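# Reseat cabinet side panel lip in rail and relatch

## Task

The side panel of the wall cabinet is latched but its lower lip sits outside the rail; get that lip into the rail and latch the panel closed once more.

## Robot and tools

Robot: two UR-type arms, left_arm and right_arm, each ending in a Robotiq two-finger gripper (85 mm max opening). Bases in the scene frame: left_arm at (-0.053, +0.470, +0.013) m, right_arm at (-0.003, -0.424, +0.013) m. The scene frame has its origin at table height midway between the arms, +z up, +x out over the table, left_arm on the +y side (image left/right does not follow the arm names). Gripper fingers point along the gripper's own +z and close along its y; a block juts about 10 cm toward its +x. end_effector_position is the spot between the closed pads; closed fingertips reach about 19 mm past it.

Action rows: every row holds 18 numbers, each in [-1, 1], always for both arms: left dx, dy, dz, rx, ry, rz, gripper position, force_limit, speed, then the same nine for the right arm. dx..rz are an offset, not a pose: a displacement along the scene axes plus a rotation vector (rx, ry, rz), turned about the hand's own position, measured from that arm's Hand target as it stood when the action (or move) began. Scale: 1.0 = 0.6 m or 180 degrees. All rows of one action count from the same start; a new action starts from the new Hand target, so sending the same offset twice moves twice. Sending six zeros re-requests the current Hand target. Orientation commands are clipped to within 32 degrees of the measured one per control step.

Gripper numbers: position +1 = fully open, about -0.8 = pads touching, -1 = close until blocked. force_limit and speed (both -1..+1, start at +1) set grip strength and finger speed (about 20, 85, 150 mm/s at -1, 0, +1). To keep a gripper unchanged, resend its last three numbers; 0 is a real command. New force_limit/speed only apply after a position change of at least 0.01.

execute_actions(actions, cameras): actions is a list of actions, each up to 15 rows of 18 numbers, one row per 1/30 s step; a short action repeats its last row to fill 15 steps. An empty list returns state plus all camera images. cameras: list of names (cam_high, cam_low, cam_left_wrist, cam_right_wrist), ["all"] or [].

move(target, speed, blend, stop_force, zero, blocking, cameras): target is one 18-number row, or a list of up to 15 rows, all offsets from the same starting Hand targets (not chained). Paths are straight lines, together lasting 0.5 to 10 s. speed is m/s, 0.002 to 3.6 (default 0.25), one value or one per target; rotation up to twice that in rad/s. blend in metres rounds corners in a list (0 = stop at each). stop_force, 3 to 120 N, ends an arm's path when its wrist sensor feels that much push against the motion; use it slowly for approaching contact, omit it when backing off something. zero (default true) re-zeroes the sensor first. blocking=false returns after ~0.5 s while the move continues (not allowed with stop_force). Moves do not avoid obstacles or the other arm; avoid paths close to an arm's own base.

wait(seconds 0-10), stop() brakes a running move, zoom_image(camera, region [x0,y0,x1,y1] pixels, max 504x504) enlarges the newest image, zero_wrist_force(arm) re-zeroes one sensor, read_manual gives licence text only, finished_scene(scene) ends the current scene (give its number) and cannot be undone.

Results: Hand target is the last commanded pose (next offsets start here); the gripper may rest a little short of it, so send the missing distance as an offset. end_effector_position (m), quat_wxyz and velocities are in the scene frame, possibly off by a few cm. Joint velocities 'within noise' means the arm is still. object_status: 0 moving, 1 blocked while opening, 2 blocked while closing (a real grip), 3 reached target or fully closed. position_measured is in counts: 3 open, 78 ~60 mm, 130 ~40 mm, 180 ~20 mm, 230 closed. Wrist force/torque are in the gripper's own axes, as the force from the contact into the arm, zeroed at scene start. The move: line reports how the move ended (done, off_target, moving, held, fault) and limits (paced = pose clipped, held = steps withheld). Motor temperatures: MOTOR HOT appears at 70 °C; 85 °C locks the arm for 30-60 s.

Avoid: contact torque at a joint's limit (132 N m for the big joints, 24.6 N m for wrists) or about 150 N outside force stops the arm for 10 s. The arms are stiff, so aiming even slightly beyond a solid contact can fault; approach slowly with stop_force. Don't bump the arms into each other or close a gripper on the other arm's fingers. Don't strike fixed objects hard, drop parts, release moving parts, grip hard on parts still resting on something, or let anything leave the table. Holding loads or pushing toward unreachable poses heats motors. Loose objects may get occasional small shoves. The goal must remain met after the robot lets go.

Each tool is called after ">>>" as name([rows], argument=value, ...), one row to a line, values as JSON.

## Session

>>> execute_actions(actions=[])

Scene clock: 0.00 s.
left_arm: end_effector_position=(-0.0359, +0.1264, +0.3370) position_measured=3 object_status=3 end_effector_quat_wxyz=(+0.023, +0.872, -0.489, +0.010) | right_arm: end_effector_position=(+0.1008, -0.4393, +0.3300) position_measured=3 object_status=3 end_effector_quat_wxyz=(-0.085, -0.218, +0.972, +0.035)
Joint positions: left_arm=[-1.879 -2.028 1.946 -1.537 -1.558 2.232] | right_arm=[4.048 -0.539 -2.074 -2.187 1.733 0.467]
Joint velocities: within noise
Joint torques (N m): no reading
Motor temperatures (°C): left_arm=[22 26 31 32 39 35] | right_arm=[32 25 30 34 37 35]
Wrist force (N): no reading
Wrist torque (N m): no reading
Wrist force, peak (N): no reading
Hand target: left_arm -0.0359, +0.1264, +0.3370; +0.023, +0.872, -0.489, +0.010 | right_arm +0.1008, -0.4393, +0.3300; -0.085, -0.218, +0.972, +0.035
Tool commands: left_gripper/position=+1.0 left_gripper/force_limit=+1.0 left_gripper/speed=+1.0 right_gripper/position=+1.0 right_gripper/force_limit=+1.0 right_gripper/speed=+1.0

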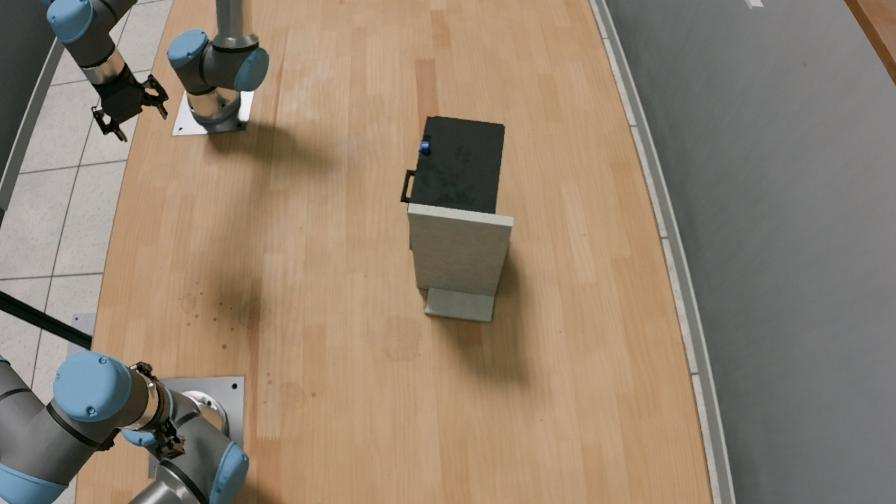

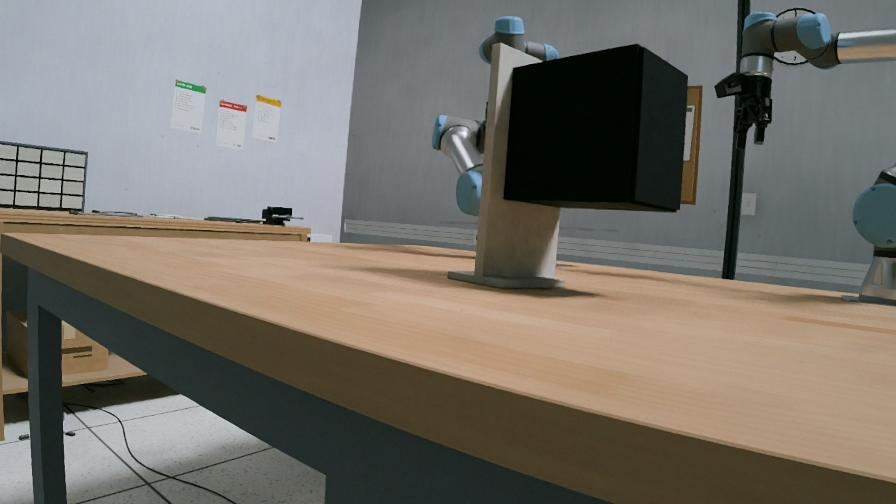

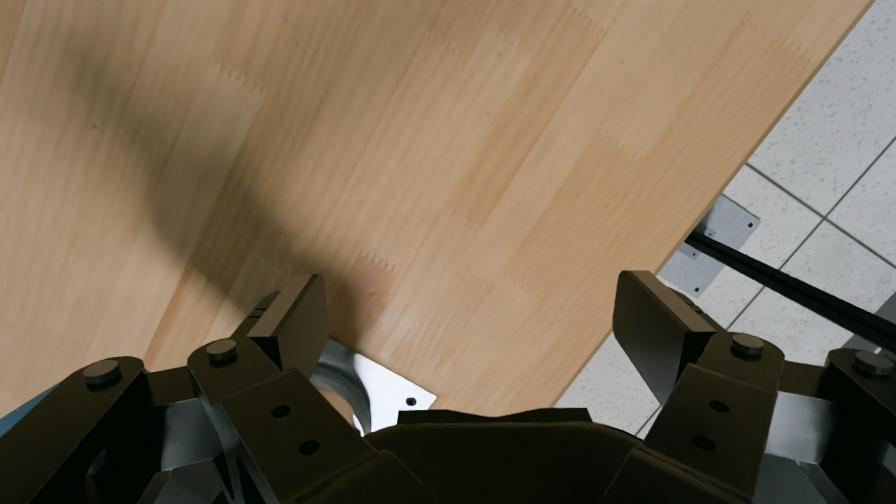

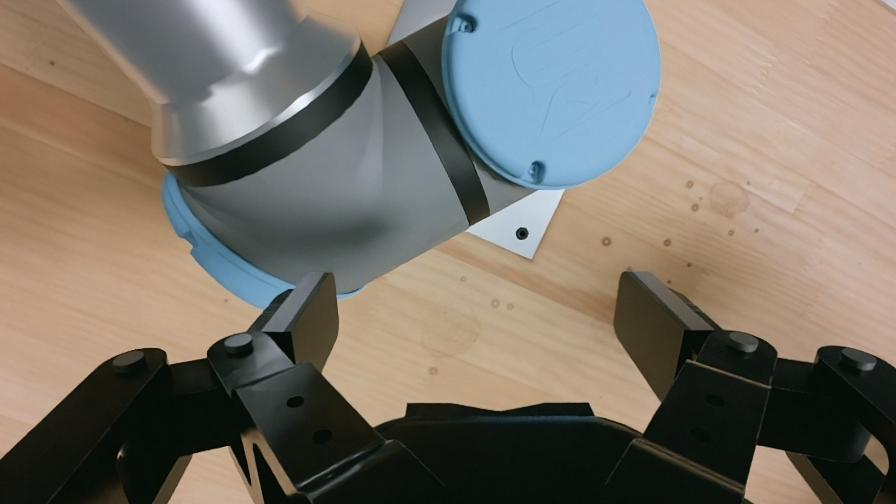

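>>> zoom_image(camera="cam_high", region=[380, 100, 540, 340])

>>> zoom_image(camera="cam_low", region=[420, 20, 720, 310])

Scaled by 2.100 from the camera's 896x504 image, which has a finer 1280x720 frame.

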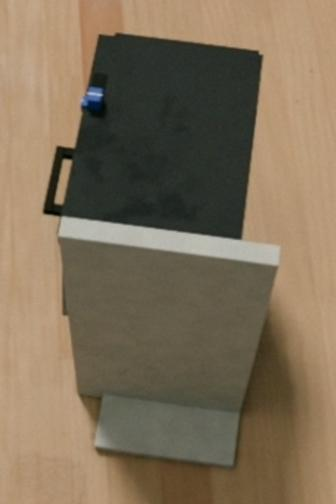

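Scaled by 1.680 from the camera's 896x504 image, which has a finer 1280x720 frame.

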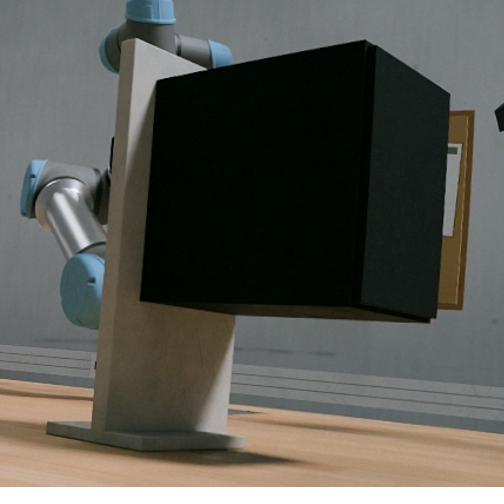

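>>> move(target=[0.893,-0.01,0.188,0,0,0,1,1,1,0.333,0.783,-0.1,-0.315,-0.456,0.253,1,1,1], speed=0.45, cameras=["all"])

Scene clock: 5.53 s.
left_arm: end_effector_position=(+0.4999, +0.1204, +0.4498) position_measured=3 object_status=3 end_effector_quat_wxyz=(+0.023, +0.872, -0.489, +0.010) | right_arm: end_effector_position=(+0.3005, +0.0305, +0.2700) position_measured=3 object_status=3 end_effector_quat_wxyz=(+0.442, -0.441, +0.552, -0.553)
Joint positions: left_arm=[-0.702 -1.166 0.809 -1.243 -1.611 3.409] | right_arm=[4.863 -1.955 -1.722 -2.61 0.382 1.574]
Joint torques (N m): left_arm=[6.55 -31.34 -27.54 -1.05 -2.22 1.14] | right_arm=[-10.04 24.78 25.76 -2.76 1.67 2.38]
Wrist force (N): left_arm=[-0.8 0.1 0.1] | right_arm=[-0.8 2.3 -4.3]
Wrist torque (N m): left_arm=[0.07 0.06 0.01] | right_arm=[0.21 -0.08 -0.25]
Wrist force, peak (N): left_arm=[-1.1 1.2 -0.2] | right_arm=[-2.3 2.6 -3.8]
Hand target: left_arm +0.4999, +0.1204, +0.4498; +0.023, +0.872, -0.489, +0.010 | right_arm +0.3006, +0.0305, +0.2700; +0.442, -0.441, +0.552, -0.553
Off the commanded pose: left_arm 0.000 m, 0 deg | right_arm 0.000 m, 0 deg.
move: done
camera_calibration:
cam_left_wrist: T_world_to_cam=[[-0.848404, -0.527223, 0.0473951, 0.472444], [-0.489471, 0.815433, 0.309009, 0.0211789], [-0.201564, 0.238966, -0.949878, 0.626724], [0, 0, 0, 1]] pos_world=[0.537515, 0.0820476, 0.566375]
cam_right_wrist: T_world_to_cam=[[0.0144059, 0.0036696, -0.999889, 0.268238], [-0.123833, 0.992301, 0.00185762, 0.022537], [0.992198, 0.123793, 0.0147494, -0.177695], [0, 0, 0, 1]] pos_world=[0.175236, -0.00135038, 0.270788]

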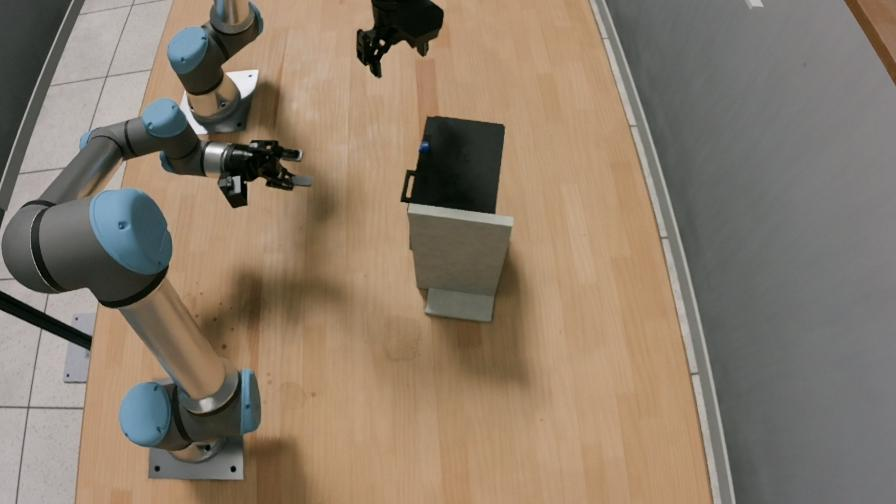

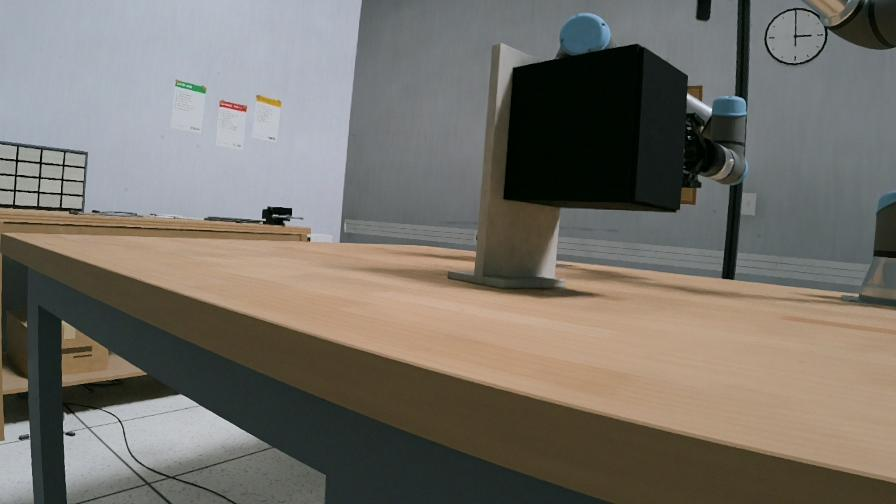

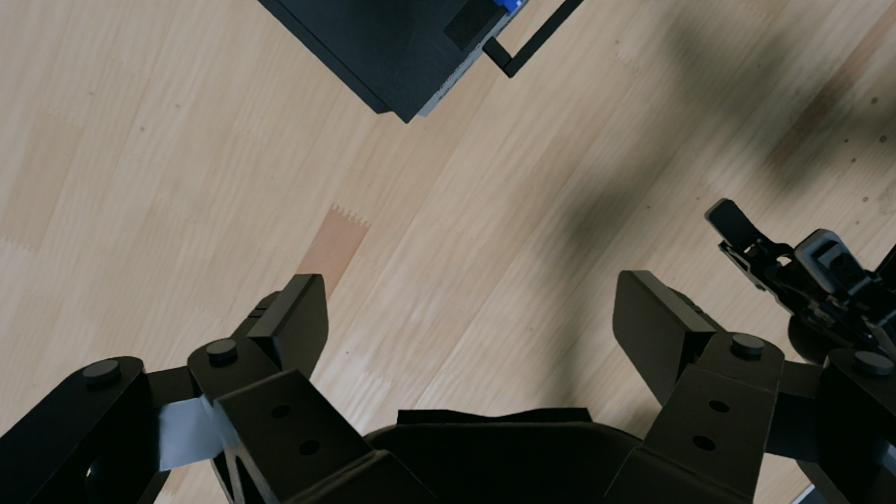

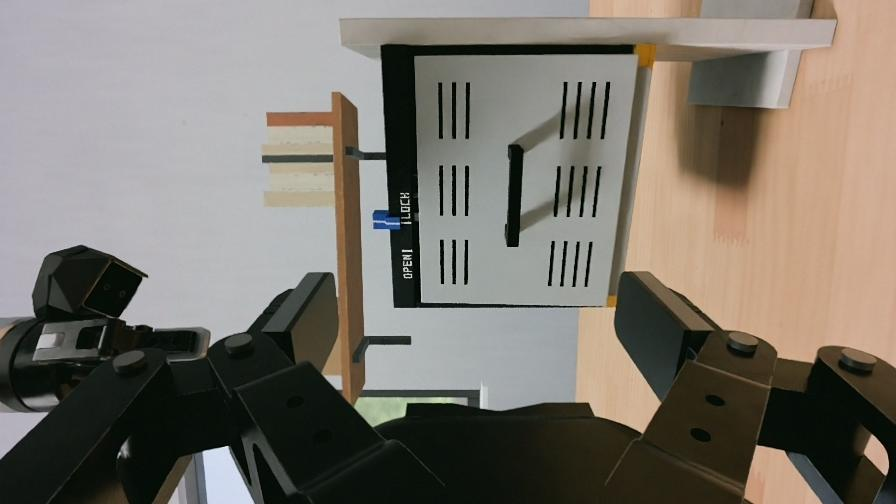

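>>> zoom_image(camera="cam_right_wrist", region=[330, 10, 680, 330])

>>> zoom_image(camera="cam_left_wrist", region=[380, 0, 630, 140])

Scaled by 1.440 from the camera's 896x504 image, which has a finer 1280x720 frame.

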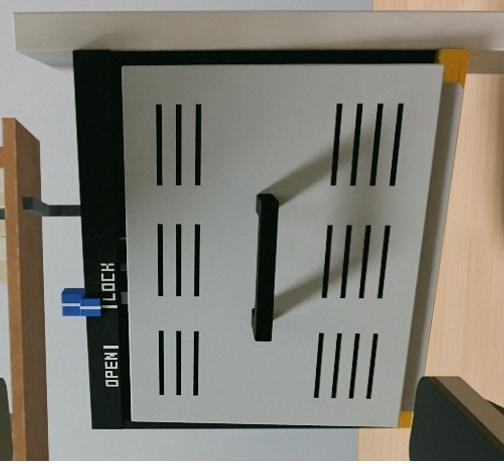

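Scaled by 2.016 from the camera's 896x504 image, which has a finer 1280x720 frame.

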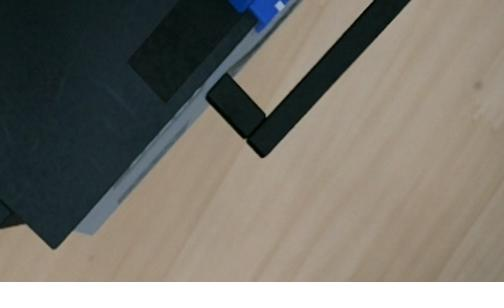

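>>> move(target=[0.055,-0.167,-0.02,0.0156,0.0054,0.2757,1,1,1,0.197,-0.034,-0.07,0,0,0.021,1,1,1], speed=0.3, cameras=["cam_left_wrist","cam_right_wrist"])

>>> zoom_image(camera="cam_right_wrist", region=[320, 0, 760, 400])

>>> zoom_image(camera="cam_left_wrist", region=[280, 100, 640, 400])

Scene clock: 10.00 s.
left_arm: end_effector_position=(+0.5327, +0.0203, +0.4376) position_measured=3 object_status=3 end_effector_quat_wxyz=(+0.000, +0.997, -0.077, +0.000) | right_arm: end_effector_position=(+0.4187, +0.0101, +0.2280) position_measured=3 object_status=3 end_effector_quat_wxyz=(+0.460, -0.459, +0.537, -0.538)
Joint positions: left_arm=[-0.785 -0.786 0.195 -0.981 -1.571 2.46] | right_arm=[4.631 -1.99 -1.797 -2.51 0.085 1.585]
Joint torques (N m): left_arm=[5.14 -42.85 -26.96 -1.03 -2.07 -1.22] | right_arm=[-10.23 26 10.68 1.16 -1.85 -1.92]
Wrist force (N): left_arm=[-0.8 0.6 0.1] | right_arm=[-0.8 2.1 -4.5]
Wrist torque (N m): left_arm=[0.12 0.13 0.03] | right_arm=[0.16 -0.08 -0.13]
Wrist force, peak (N): left_arm=[-1.6 -1.0 -0.1] | right_arm=[-0.8 2.5 -4.6]
Hand target: left_arm +0.5329, +0.0202, +0.4378; +0.000, +0.997, -0.077, +0.000 | right_arm +0.4188, +0.0101, +0.2280; +0.460, -0.459, +0.537, -0.538
Off the commanded pose: left_arm 0.000 m, 0 deg | right_arm 0.000 m, 0 deg.
move: done
camera_calibration:
cam_left_wrist: T_world_to_cam=[[-0.146643, -0.989037, 0.0173729, 0.096754], [-0.927164, 0.143548, 0.346066, 0.353264], [-0.344765, 0.0346407, -0.938049, 0.721011], [0, 0, 0, 1]] pos_world=[0.590302, 0.0200064, 0.552411]
cam_right_wrist: T_world_to_cam=[[0.0143485, 0.00455051, -0.999887, 0.224653], [-0.188867, 0.982001, 0.00175885, 0.0847999], [0.981898, 0.18882, 0.0149497, -0.288207], [0, 0, 0, 1]] pos_world=[0.295782, -0.0298766, 0.228787]
Images, in order (width x height): cam_left_wrist 896x504, cam_right_wrist 896x504.

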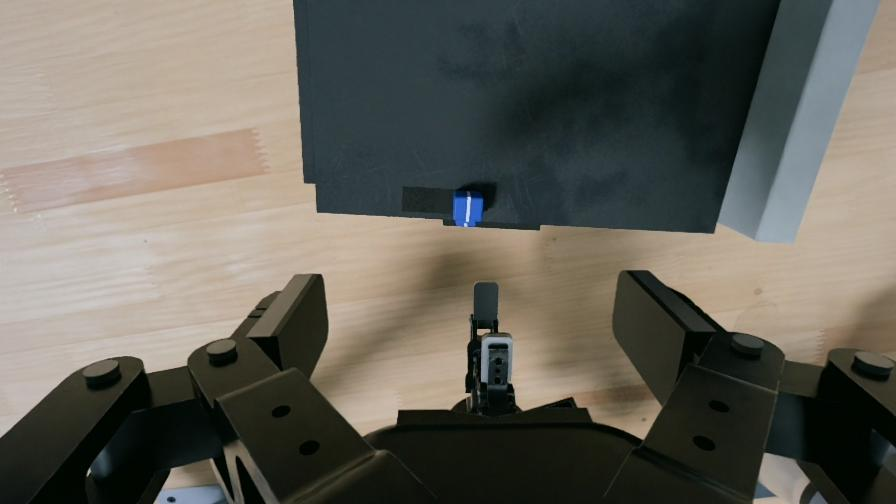

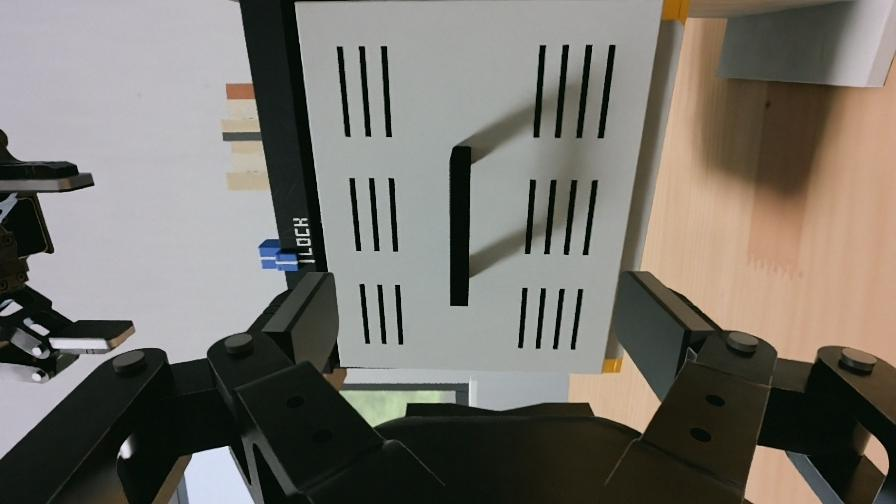

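Scaled by 1.145 from the camera's 896x504 image, which has a finer 1280x720 frame.

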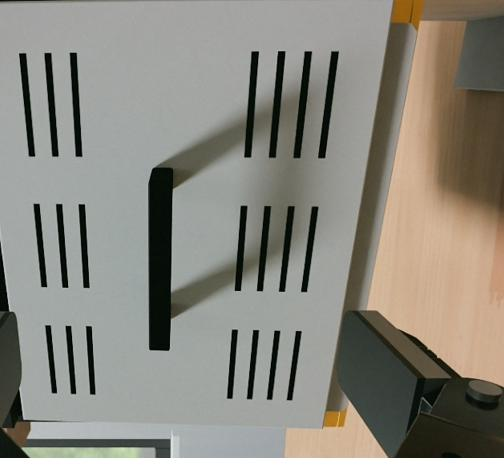

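Scaled by 1.400 from the camera's 896x504 image, which has a finer 1280x720 frame.

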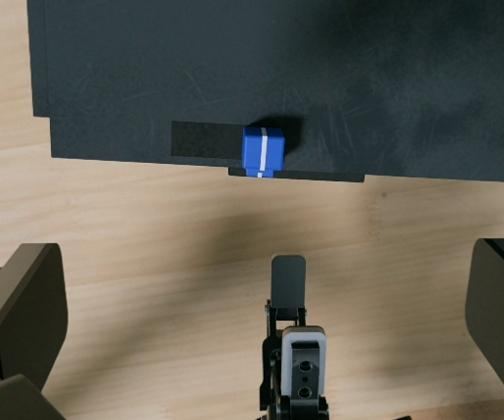

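>>> move(target=[0.0018,-0.0093,-0.14,0,0,0,0.0,-0.6,0,0.117,-0.0218,-0.0033,0,0,0,-0.2,-0.3,0], speed=0.08, stop_force=15, cameras=["all"])

>>> zoom_image(camera="cam_right_wrist", region=[240, 60, 700, 400])

>>> zoom_image(camera="cam_left_wrist", region=[280, 150, 640, 450])

Scene clock: 13.07 s.
left_arm: end_effector_position=(+0.5339, +0.0147, +0.3538) position_measured=129 object_status=3 end_effector_quat_wxyz=(+0.000, +0.997, -0.077, +0.000) | right_arm: end_effector_position=(+0.4890, -0.0030, +0.2260) position_measured=154 object_status=3 end_effector_quat_wxyz=(+0.460, -0.459, +0.538, -0.538) end_effector_velocity=(+0.000, +0.001, +0.000) end_effector_angular_velocity=(+0.000, +0.000, +0.002)
Joint positions: left_arm=[-0.789 -0.944 0.709 -1.336 -1.571 2.456] | right_arm=[4.486 -2.019 -1.758 -2.489 -0.06 1.554]
Joint velocities: left_arm=[within noise] | right_arm=[0.001 0.001 -0.002 0.006 -0.001 -0.006]
Joint torques (N m): left_arm=[-7.92 -59.88 -16.4 -5.17 1.84 -1.08] | right_arm=[-9.72 47.67 9.81 1.82 -1.9 -2.22]
Wrist force (N): left_arm=[-0.6 0.5 0.5] | right_arm=[-0.7 1.7 -4.4]
Wrist torque (N m): left_arm=[0.11 0.08 0.05] | right_arm=[0.06 -0.05 -0.01]
Wrist force, peak (N): left_arm=[-1.0 0.3 1.5] | right_arm=[-0.7 2.3 -5.1]
Hand target: left_arm +0.5339, +0.0147, +0.3538; +0.000, +0.997, -0.077, +0.000 | right_arm +0.4890, -0.0030, +0.2260; +0.460, -0.459, +0.537, -0.538
Off the commanded pose: left_arm 0.000 m, 0 deg | right_arm 0.000 m, 0 deg.
move: done
camera_calibration:
cam_left_wrist: T_world_to_cam=[[-0.146592, -0.989055, 0.0167458, 0.0930279], [-0.926877, 0.143251, 0.346955, 0.38374], [-0.345556, 0.0353395, -0.937732, 0.643267], [0, 0, 0, 1]] pos_world=[0.591602, 0.0143059, 0.468514]
cam_right_wrist: T_world_to_cam=[[0.0141331, 0.00461028, -0.999889, 0.221788], [-0.188867, 0.982001, 0.00185823, 0.110903], [0.981901, 0.18882, 0.0147494, -0.354587], [0, 0, 0, 1]] pos_world=[0.365981, -0.0429762, 0.226788]

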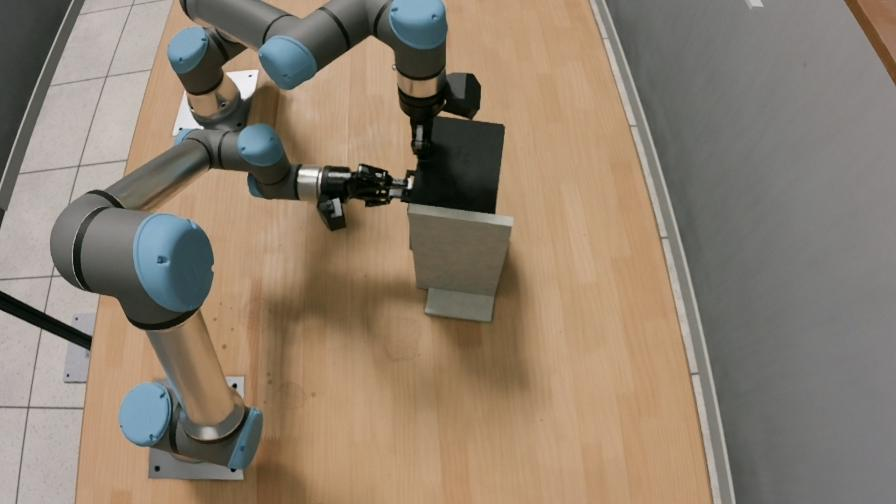

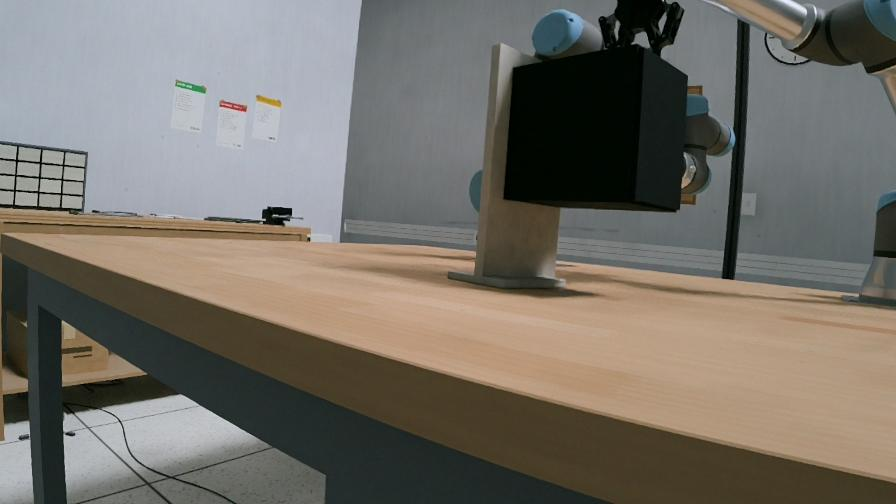

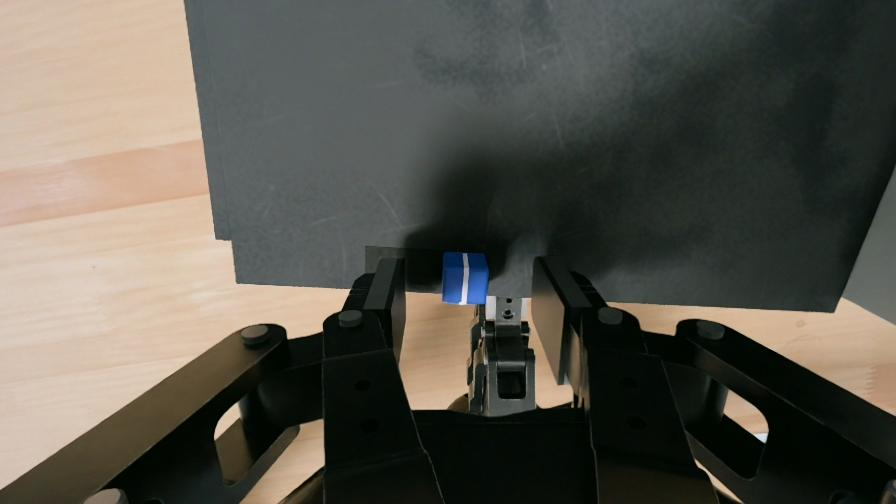

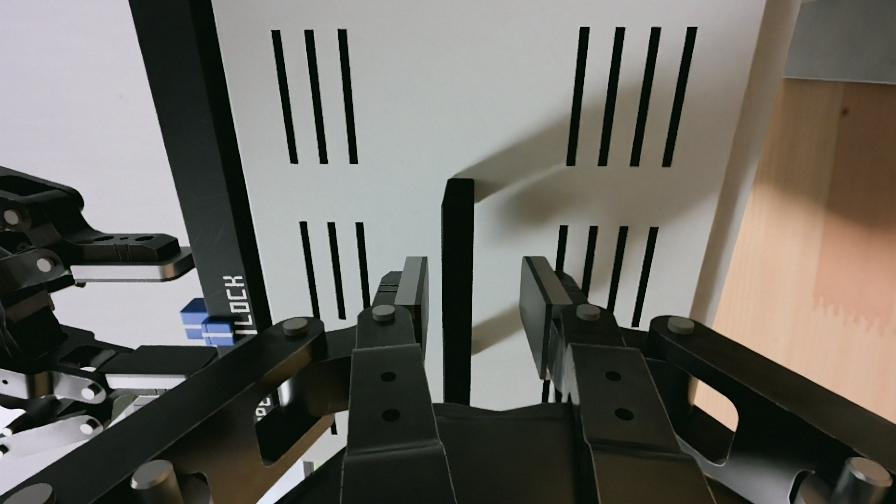

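Scaled by 1.096 from the camera's 896x504 image, which has a finer 1280x720 frame.

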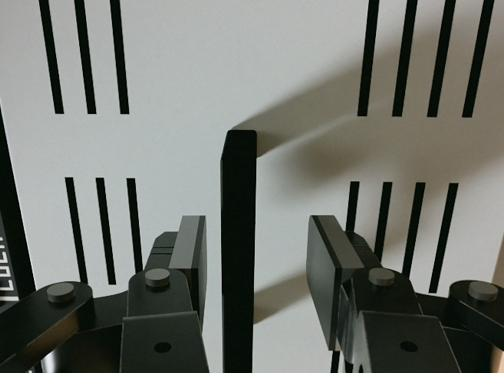

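Scaled by 1.400 from the camera's 896x504 image, which has a finer 1280x720 frame.

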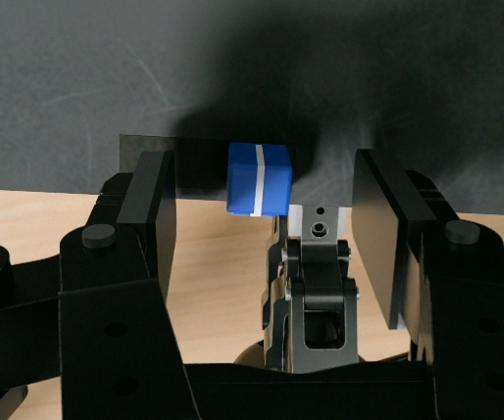

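>>> move([
  [0.005,0.0015,-0.0147,0,0,0,0.0,-0.6,0,0,0,0.0083,0,0,0,-0.2,-0.3,0],
  [0.005,0.0015,-0.0147,0,0,0,-1,-0.7,-1,0,0,0.0083,0,0,0,-1,-0.4,-1],
], speed=0.08, cameras=["cam_left_wrist","cam_right_wrist"])

Scene clock: 15.87 s.
left_arm: end_effector_position=(+0.5370, +0.0156, +0.3450) position_measured=195 object_status=0 end_effector_quat_wxyz=(+0.000, +0.997, -0.077, +0.000) | right_arm: end_effector_position=(+0.4890, -0.0030, +0.2310) position_measured=208 object_status=2 end_effector_quat_wxyz=(+0.460, -0.459, +0.538, -0.538)
Joint positions: left_arm=[-0.785 -0.945 0.733 -1.359 -1.571 2.46] | right_arm=[4.486 -2.012 -1.754 -2.499 -0.06 1.552]
Joint torques (N m): left_arm=[0.06 15.45 15.35 4.28 -0.29 0.96] | right_arm=[-8.45 18.54 -2.36 -1.67 -1.27 2.22]
Wrist force (N): left_arm=[-2.0 -5.9 -74.3] | right_arm=[6.4 -43.9 -18.0]
Wrist torque (N m): left_arm=[0.27 0.06 0.12] | right_arm=[0.14 -0.26 -0.19]
Wrist force, peak (N): left_arm=[-2.0 -5.9 -74.3] | right_arm=[6.8 -44.1 -19.3]
Hand target: left_arm +0.5369, +0.0156, +0.3449; +0.000, +0.997, -0.077, +0.000 | right_arm +0.4890, -0.0030, +0.2310; +0.460, -0.459, +0.537, -0.538
Off the commanded pose: left_arm 0.000 m, 0 deg | right_arm 0.000 m, 0 deg.
move: done
camera_calibration:
cam_left_wrist: T_world_to_cam=[[-0.146585, -0.989057, 0.0167263, 0.0945245], [-0.926923, 0.143242, 0.346835, 0.38962], [-0.345436, 0.0353368, -0.937777, 0.636003], [0, 0, 0, 1]] pos_world=[0.594702, 0.0152059, 0.459714]
cam_right_wrist: T_world_to_cam=[[0.0143101, 0.00474679, -0.999886, 0.226728], [-0.188868, 0.982, 0.00195884, 0.11087], [0.981898, 0.188819, 0.0149491, -0.354707], [0, 0, 0, 1]] pos_world=[0.365982, -0.0429752, 0.231788]
Images, in order (width x height): cam_left_wrist 896x504, cam_right_wrist 896x504.

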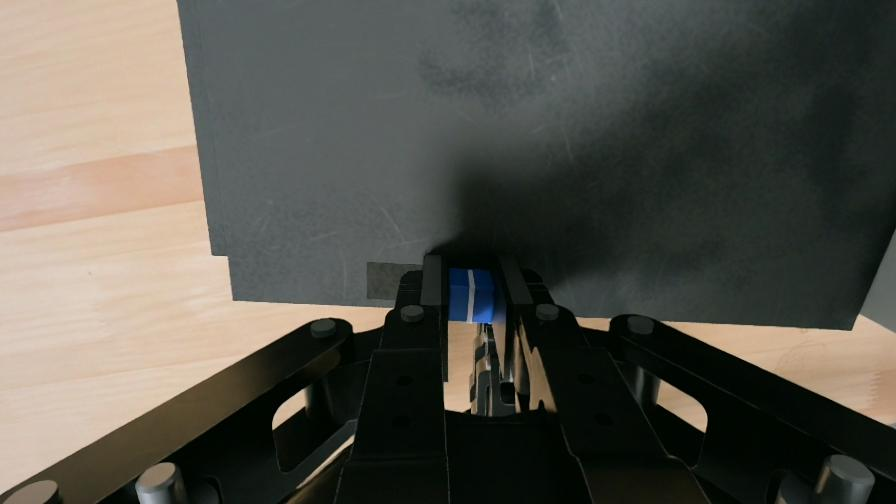

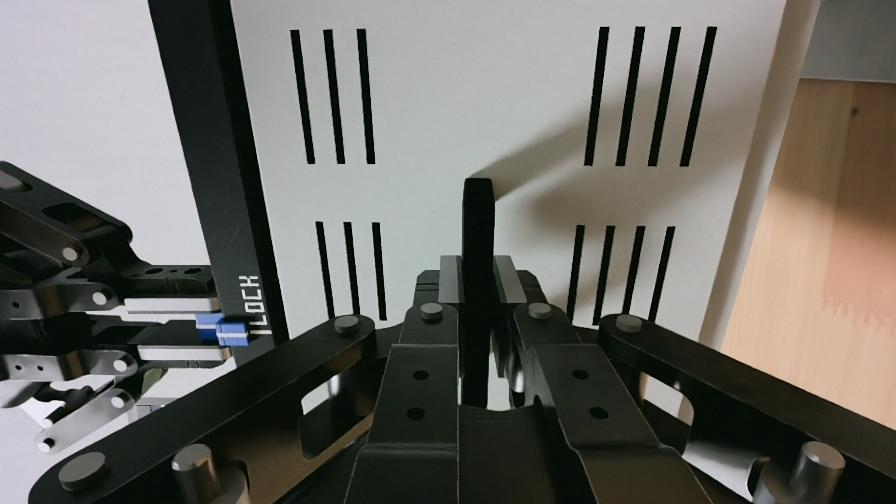

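>>> move(target=[0,0,0.009,0,0,0,-1,-0.7,-1,0,0,0.0035,0,0,0,-1,-0.4,-1], speed=0.05)

Scene clock: 16.83 s.
left_arm: end_effector_position=(+0.5369, +0.0156, +0.3502) position_measured=195 object_status=2 end_effector_quat_wxyz=(+0.000, +0.997, -0.077, +0.000) | right_arm: end_effector_position=(+0.4890, -0.0030, +0.2330) position_measured=208 object_status=2 end_effector_quat_wxyz=(+0.459, -0.459, +0.537, -0.538)
Joint positions: left_arm=[-0.785 -0.94 0.712 -1.343 -1.571 2.46] | right_arm=[4.486 -2.009 -1.752 -2.503 -0.06 1.551]
Joint torques (N m): left_arm=[-7.26 -52.08 -35.68 -2.56 -1.01 -0.31] | right_arm=[-7.78 50.41 26.89 -1.53 -1.04 1.82]
Wrist force (N): left_arm=[-0.8 1.2 15.0] | right_arm=[-0.3 6.5 -4.7]
Wrist torque (N m): left_arm=[0.04 0.08 0.09] | right_arm=[-0.01 -0.12 -0.10]
Wrist force, peak (N): left_arm=[-3.7 -6.6 -76.0] | right_arm=[4.4 -45.4 -18.1]
Hand target: left_arm +0.5369, +0.0156, +0.3503; +0.000, +0.997, -0.077, +0.000 | right_arm +0.4890, -0.0030, +0.2331; +0.460, -0.459, +0.537, -0.538
Off the commanded pose: left_arm 0.000 m, 0 deg | right_arm 0.000 m, 0 deg.
move: done

>>> move(target=[0.0077,0.0494,-0.001,0,0,0,-1,-0.7,-1,0,0,0,0,0,0,-1,-0.4,-1], speed=0.03, stop_force=22, cameras=["all"])

>>> zoom_image(camera="cam_right_wrist", region=[140, 0, 500, 400])

Scene clock: 19.13 s.
left_arm: end_effector_position=(+0.5409, +0.0407, +0.3499) position_measured=195 object_status=2 end_effector_quat_wxyz=(+0.000, +0.997, -0.077, +0.000) | right_arm: end_effector_position=(+0.4890, -0.0030, +0.2331) position_measured=208 object_status=2 end_effector_quat_wxyz=(+0.460, -0.459, +0.537, -0.538)
Joint positions: left_arm=[-0.758 -0.982 0.78 -1.37 -1.571 2.488] | right_arm=[4.486 -2.009 -1.752 -2.504 -0.06 1.552]
Joint torques (N m): left_arm=[0.07 -43.03 -23.75 5.37 2.49 -1.24] | right_arm=[-5.73 29.94 27.68 -1.25 0.33 2.22]
Wrist force (N): left_arm=[17.1 21.6 0.7] | right_arm=[0.0 6.4 -4.7]
Wrist torque (N m): left_arm=[-0.26 -0.26 0.08] | right_arm=[-0.02 -0.17 -0.22]
Wrist force, peak (N): left_arm=[20.1 36.4 4.3] | right_arm=[-0.1 7.1 -4.4]
Hand target: left_arm +0.5409, +0.0407, +0.3499; +0.000, +0.997, -0.077, +0.000 (not the last commanded pose) | right_arm +0.4890, -0.0030, +0.2331; +0.460, -0.459, +0.537, -0.538
Off the commanded pose: left_arm 0.005 m, 0 deg | right_arm 0.000 m, 0 deg.
move: contact (left_arm)
camera_calibration:
cam_left_wrist: T_world_to_cam=[[-0.146585, -0.989057, 0.0167263, 0.11984], [-0.926923, 0.143242, 0.346835, 0.38794], [-0.345436, 0.0353368, -0.937777, 0.641058], [0, 0, 0, 1]] pos_world=[0.598602, 0.0403059, 0.464614]
cam_right_wrist: T_world_to_cam=[[0.0142504, 0.00453133, -0.999888, 0.228841], [-0.188867, 0.982001, 0.00175854, 0.110914], [0.981899, 0.188821, 0.0148497, -0.354715], [0, 0, 0, 1]] pos_world=[0.365981, -0.0429767, 0.233887]

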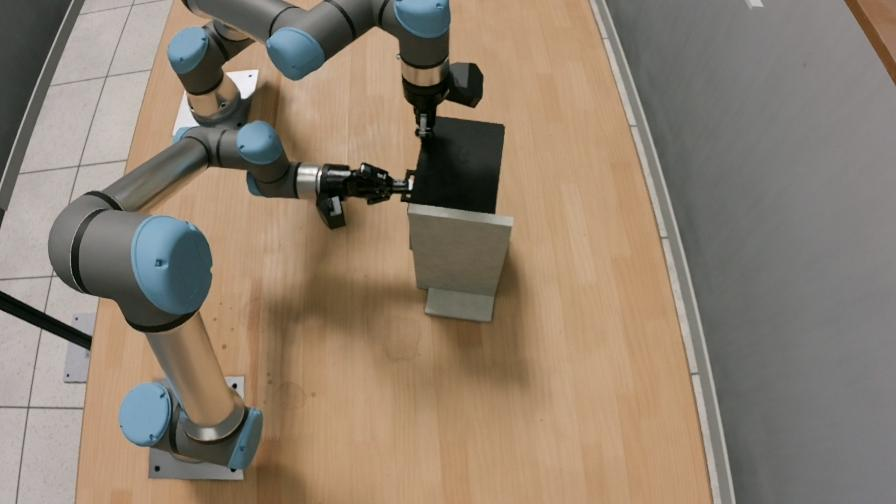

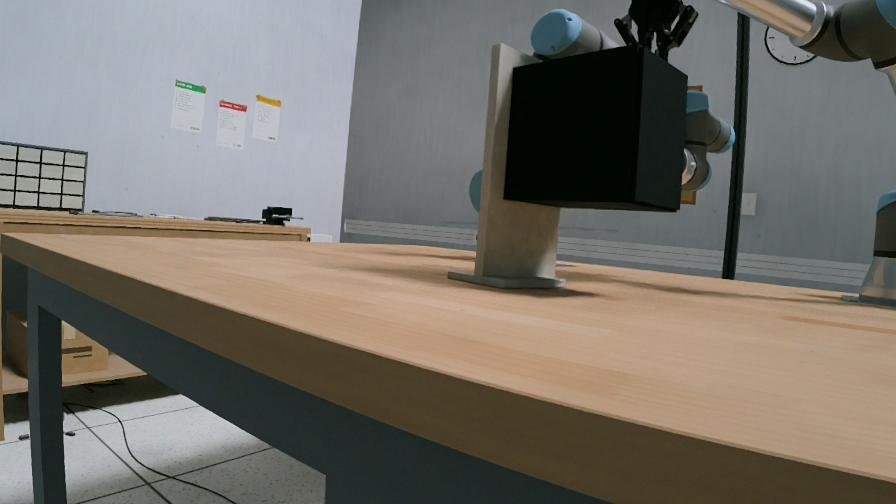

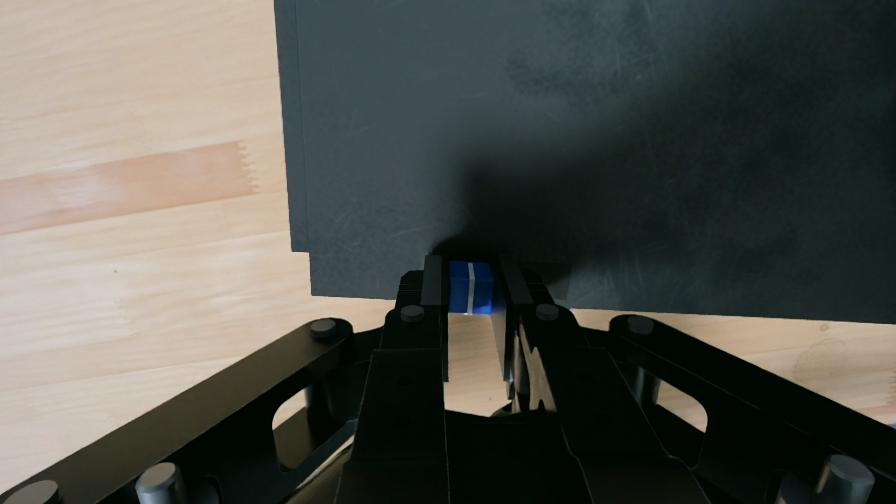

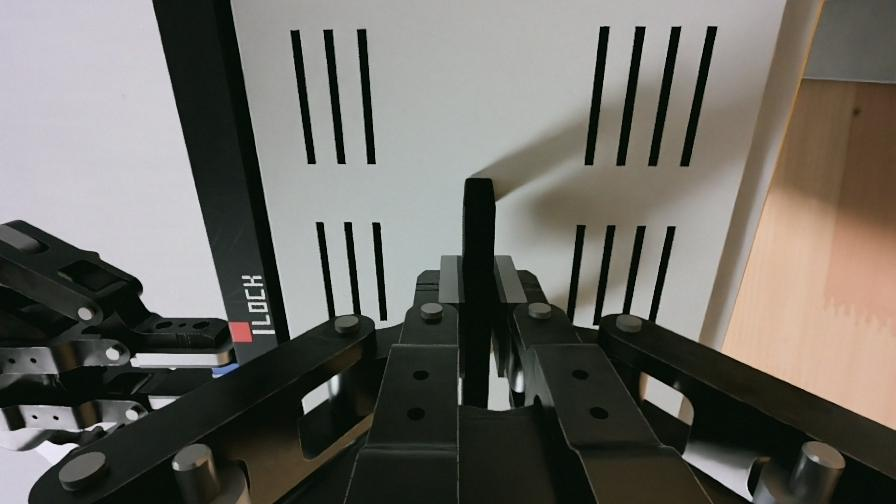

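Scaled by 1.260 from the camera's 896x504 image, which has a finer 1280x720 frame.

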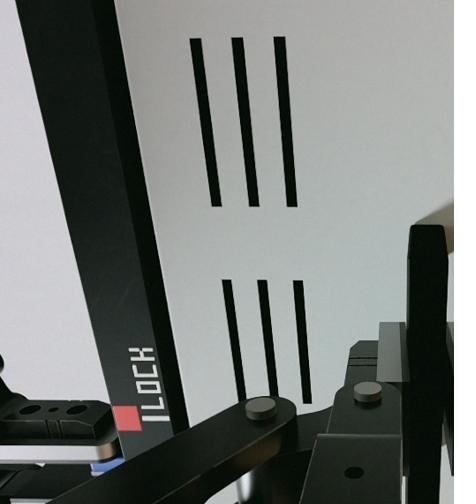

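>>> move([
  [0,0,0,0,0,0,-0.1,-0.7,-0.5,0,0,0,0,0,0,-1,-0.4,-1],
  [0,0,0.1,0,0,0,-0.1,-0.7,-0.5,0,0,0,0,0,0,-1,-0.4,-1],
  [-0.033,0.332,0.05,-0.22,-0.16,-0.19,-0.1,-0.7,-0.5,0,0,0,0,0,0,-1,-0.4,-1],
  [-0.048,0.259,-0.328,-0.4396,-0.321,-0.3849,-0.1,-0.7,-0.5,0,0,0,0,0,0,-1,-0.4,-1],
], speed=[0.3,0.2,0.4,0.4], blend=[0,0.02,0.04,0], cameras=["all"])

>>> zoom_image(camera="cam_left_wrist", region=[250, 50, 700, 450])

Scene clock: 25.03 s.
left_arm: end_effector_position=(+0.5121, +0.1962, +0.1529) position_measured=141 object_status=3 end_effector_quat_wxyz=(+0.532, +0.462, -0.546, +0.452) | right_arm: end_effector_position=(+0.4890, -0.0030, +0.2331) position_measured=208 object_status=2 end_effector_quat_wxyz=(+0.460, -0.459, +0.537, -0.538)
Joint positions: left_arm=[-0.203 -0.551 1.574 -3.899 -3.049 3.408] | right_arm=[4.486 -2.009 -1.752 -2.504 -0.06 1.552]
Joint torques (N m): left_arm=[-1.02 -59.77 -4.66 1 -2.76 0.74] | right_arm=[-0.81 29.64 27.49 -1.4 1.55 2.31]
Wrist force (N): left_arm=[-2.6 0.0 -1.2] | right_arm=[0.0 6.4 -4.6]
Wrist torque (N m): left_arm=[0.13 0.91 -0.14] | right_arm=[0.01 -0.17 -0.22]
Wrist force, peak (N): left_arm=[17.3 21.9 0.5] | right_arm=[-0.1 6.7 -4.9]
Hand target: left_arm +0.5121, +0.1962, +0.1529; +0.532, +0.462, -0.547, +0.452 (not the last commanded pose) | right_arm +0.4890, -0.0030, +0.2331; +0.460, -0.459, +0.537, -0.538
Off the commanded pose: left_arm 0.000 m, 2 deg | right_arm 0.000 m, 0 deg.
move: held (left_arm; a check stopped the path); limits=held
pose unreachable (left arm): on one or more control steps of this call, first in action 0 (counted from 0), this arm could not follow its commanded pose, so it was not sent that pose on those steps. It may still have moved: this result reports where it is.
cause: moving toward the commanded pose would bring two parts of the arm too close to each other (its gripper and another part of the arm, with joints 4 (wrist 1) to 6 (wrist 3) between them, 5 mm apart when it was first held).
camera_calibration:
cam_left_wrist: T_world_to_cam=[[-0.983583, 0.180346, 0.00633109, 0.473501], [0.0608833, 0.364667, -0.929146, 0.0530778], [-0.169877, -0.913506, -0.36966, 0.450218], [0, 0, 0, 1]] pos_world=[0.538978, 0.306527, 0.212747]
cam_right_wrist: T_world_to_cam=[[0.0142504, 0.00453133, -0.999888, 0.228841], [-0.188867, 0.982001, 0.00175854, 0.110914], [0.981899, 0.188821, 0.0148497, -0.354715], [0, 0, 0, 1]] pos_world=[0.365981, -0.0429767, 0.233887]

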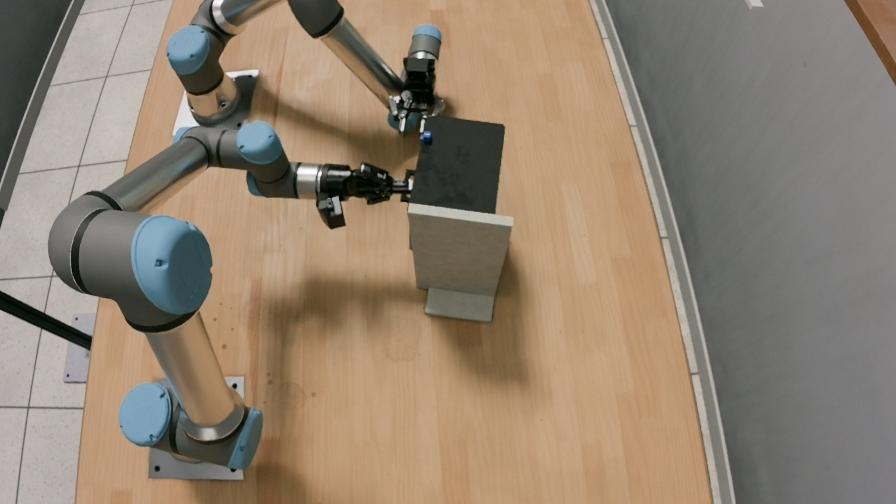

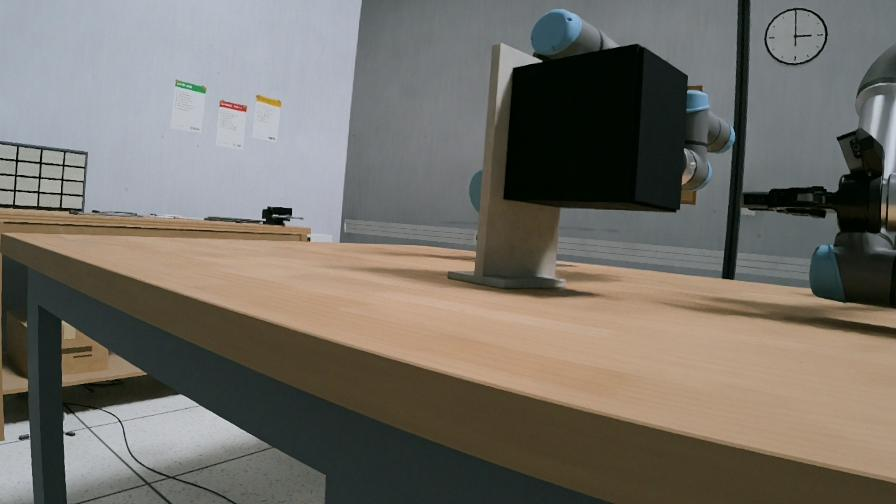

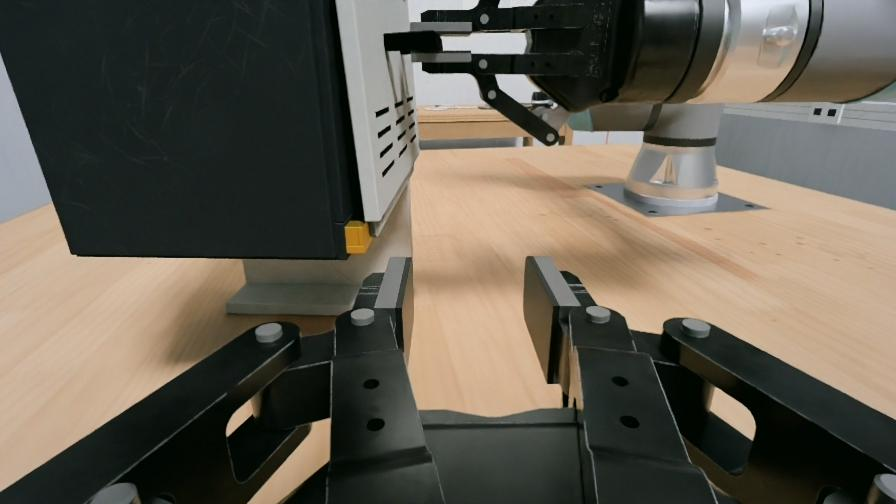

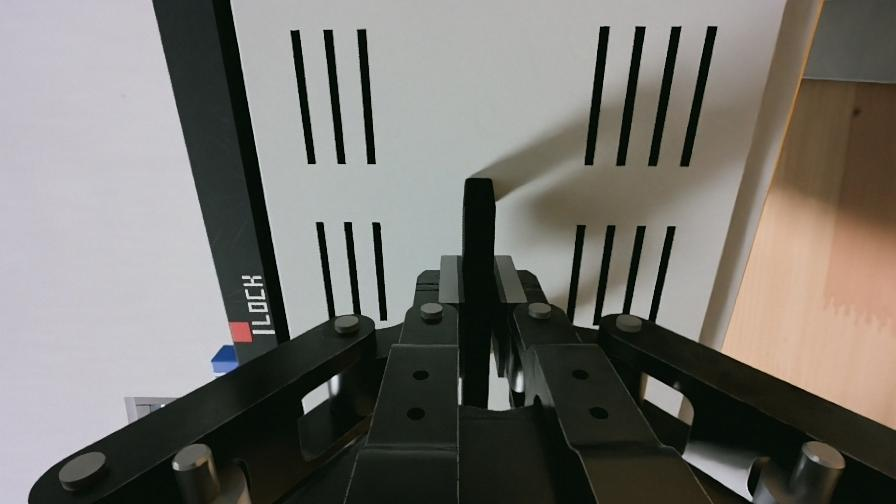

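Scaled by 1.120 from the camera's 896x504 image, which has a finer 1280x720 frame.

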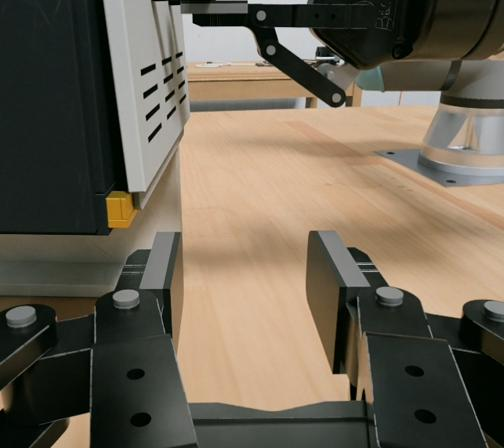

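>>> zoom_image(camera="cam_left_wrist", region=[310, 140, 430, 270])

>>> zoom_image(camera="cam_left_wrist", region=[290, 0, 450, 140])

Scaled by 3.877 from the camera's 896x504 image, which has a finer 1280x720 frame.

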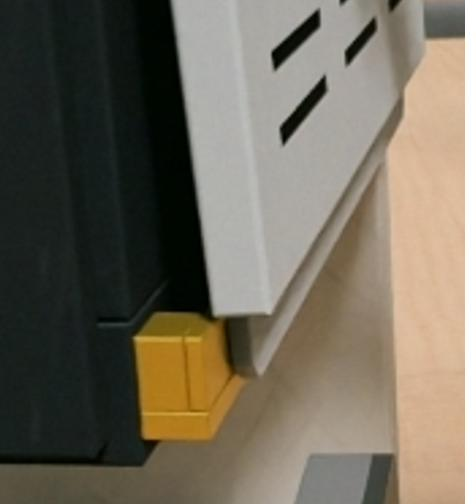

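Scaled by 3.150 from the camera's 896x504 image, which has a finer 1280x720 frame.

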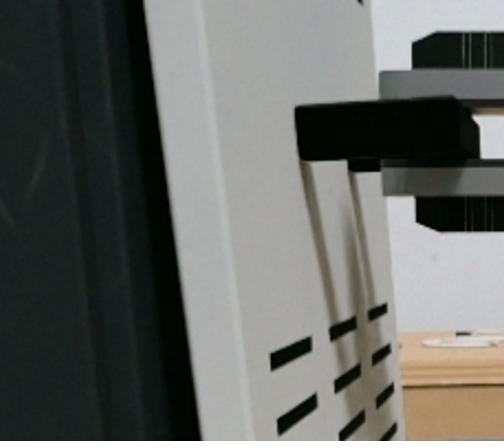

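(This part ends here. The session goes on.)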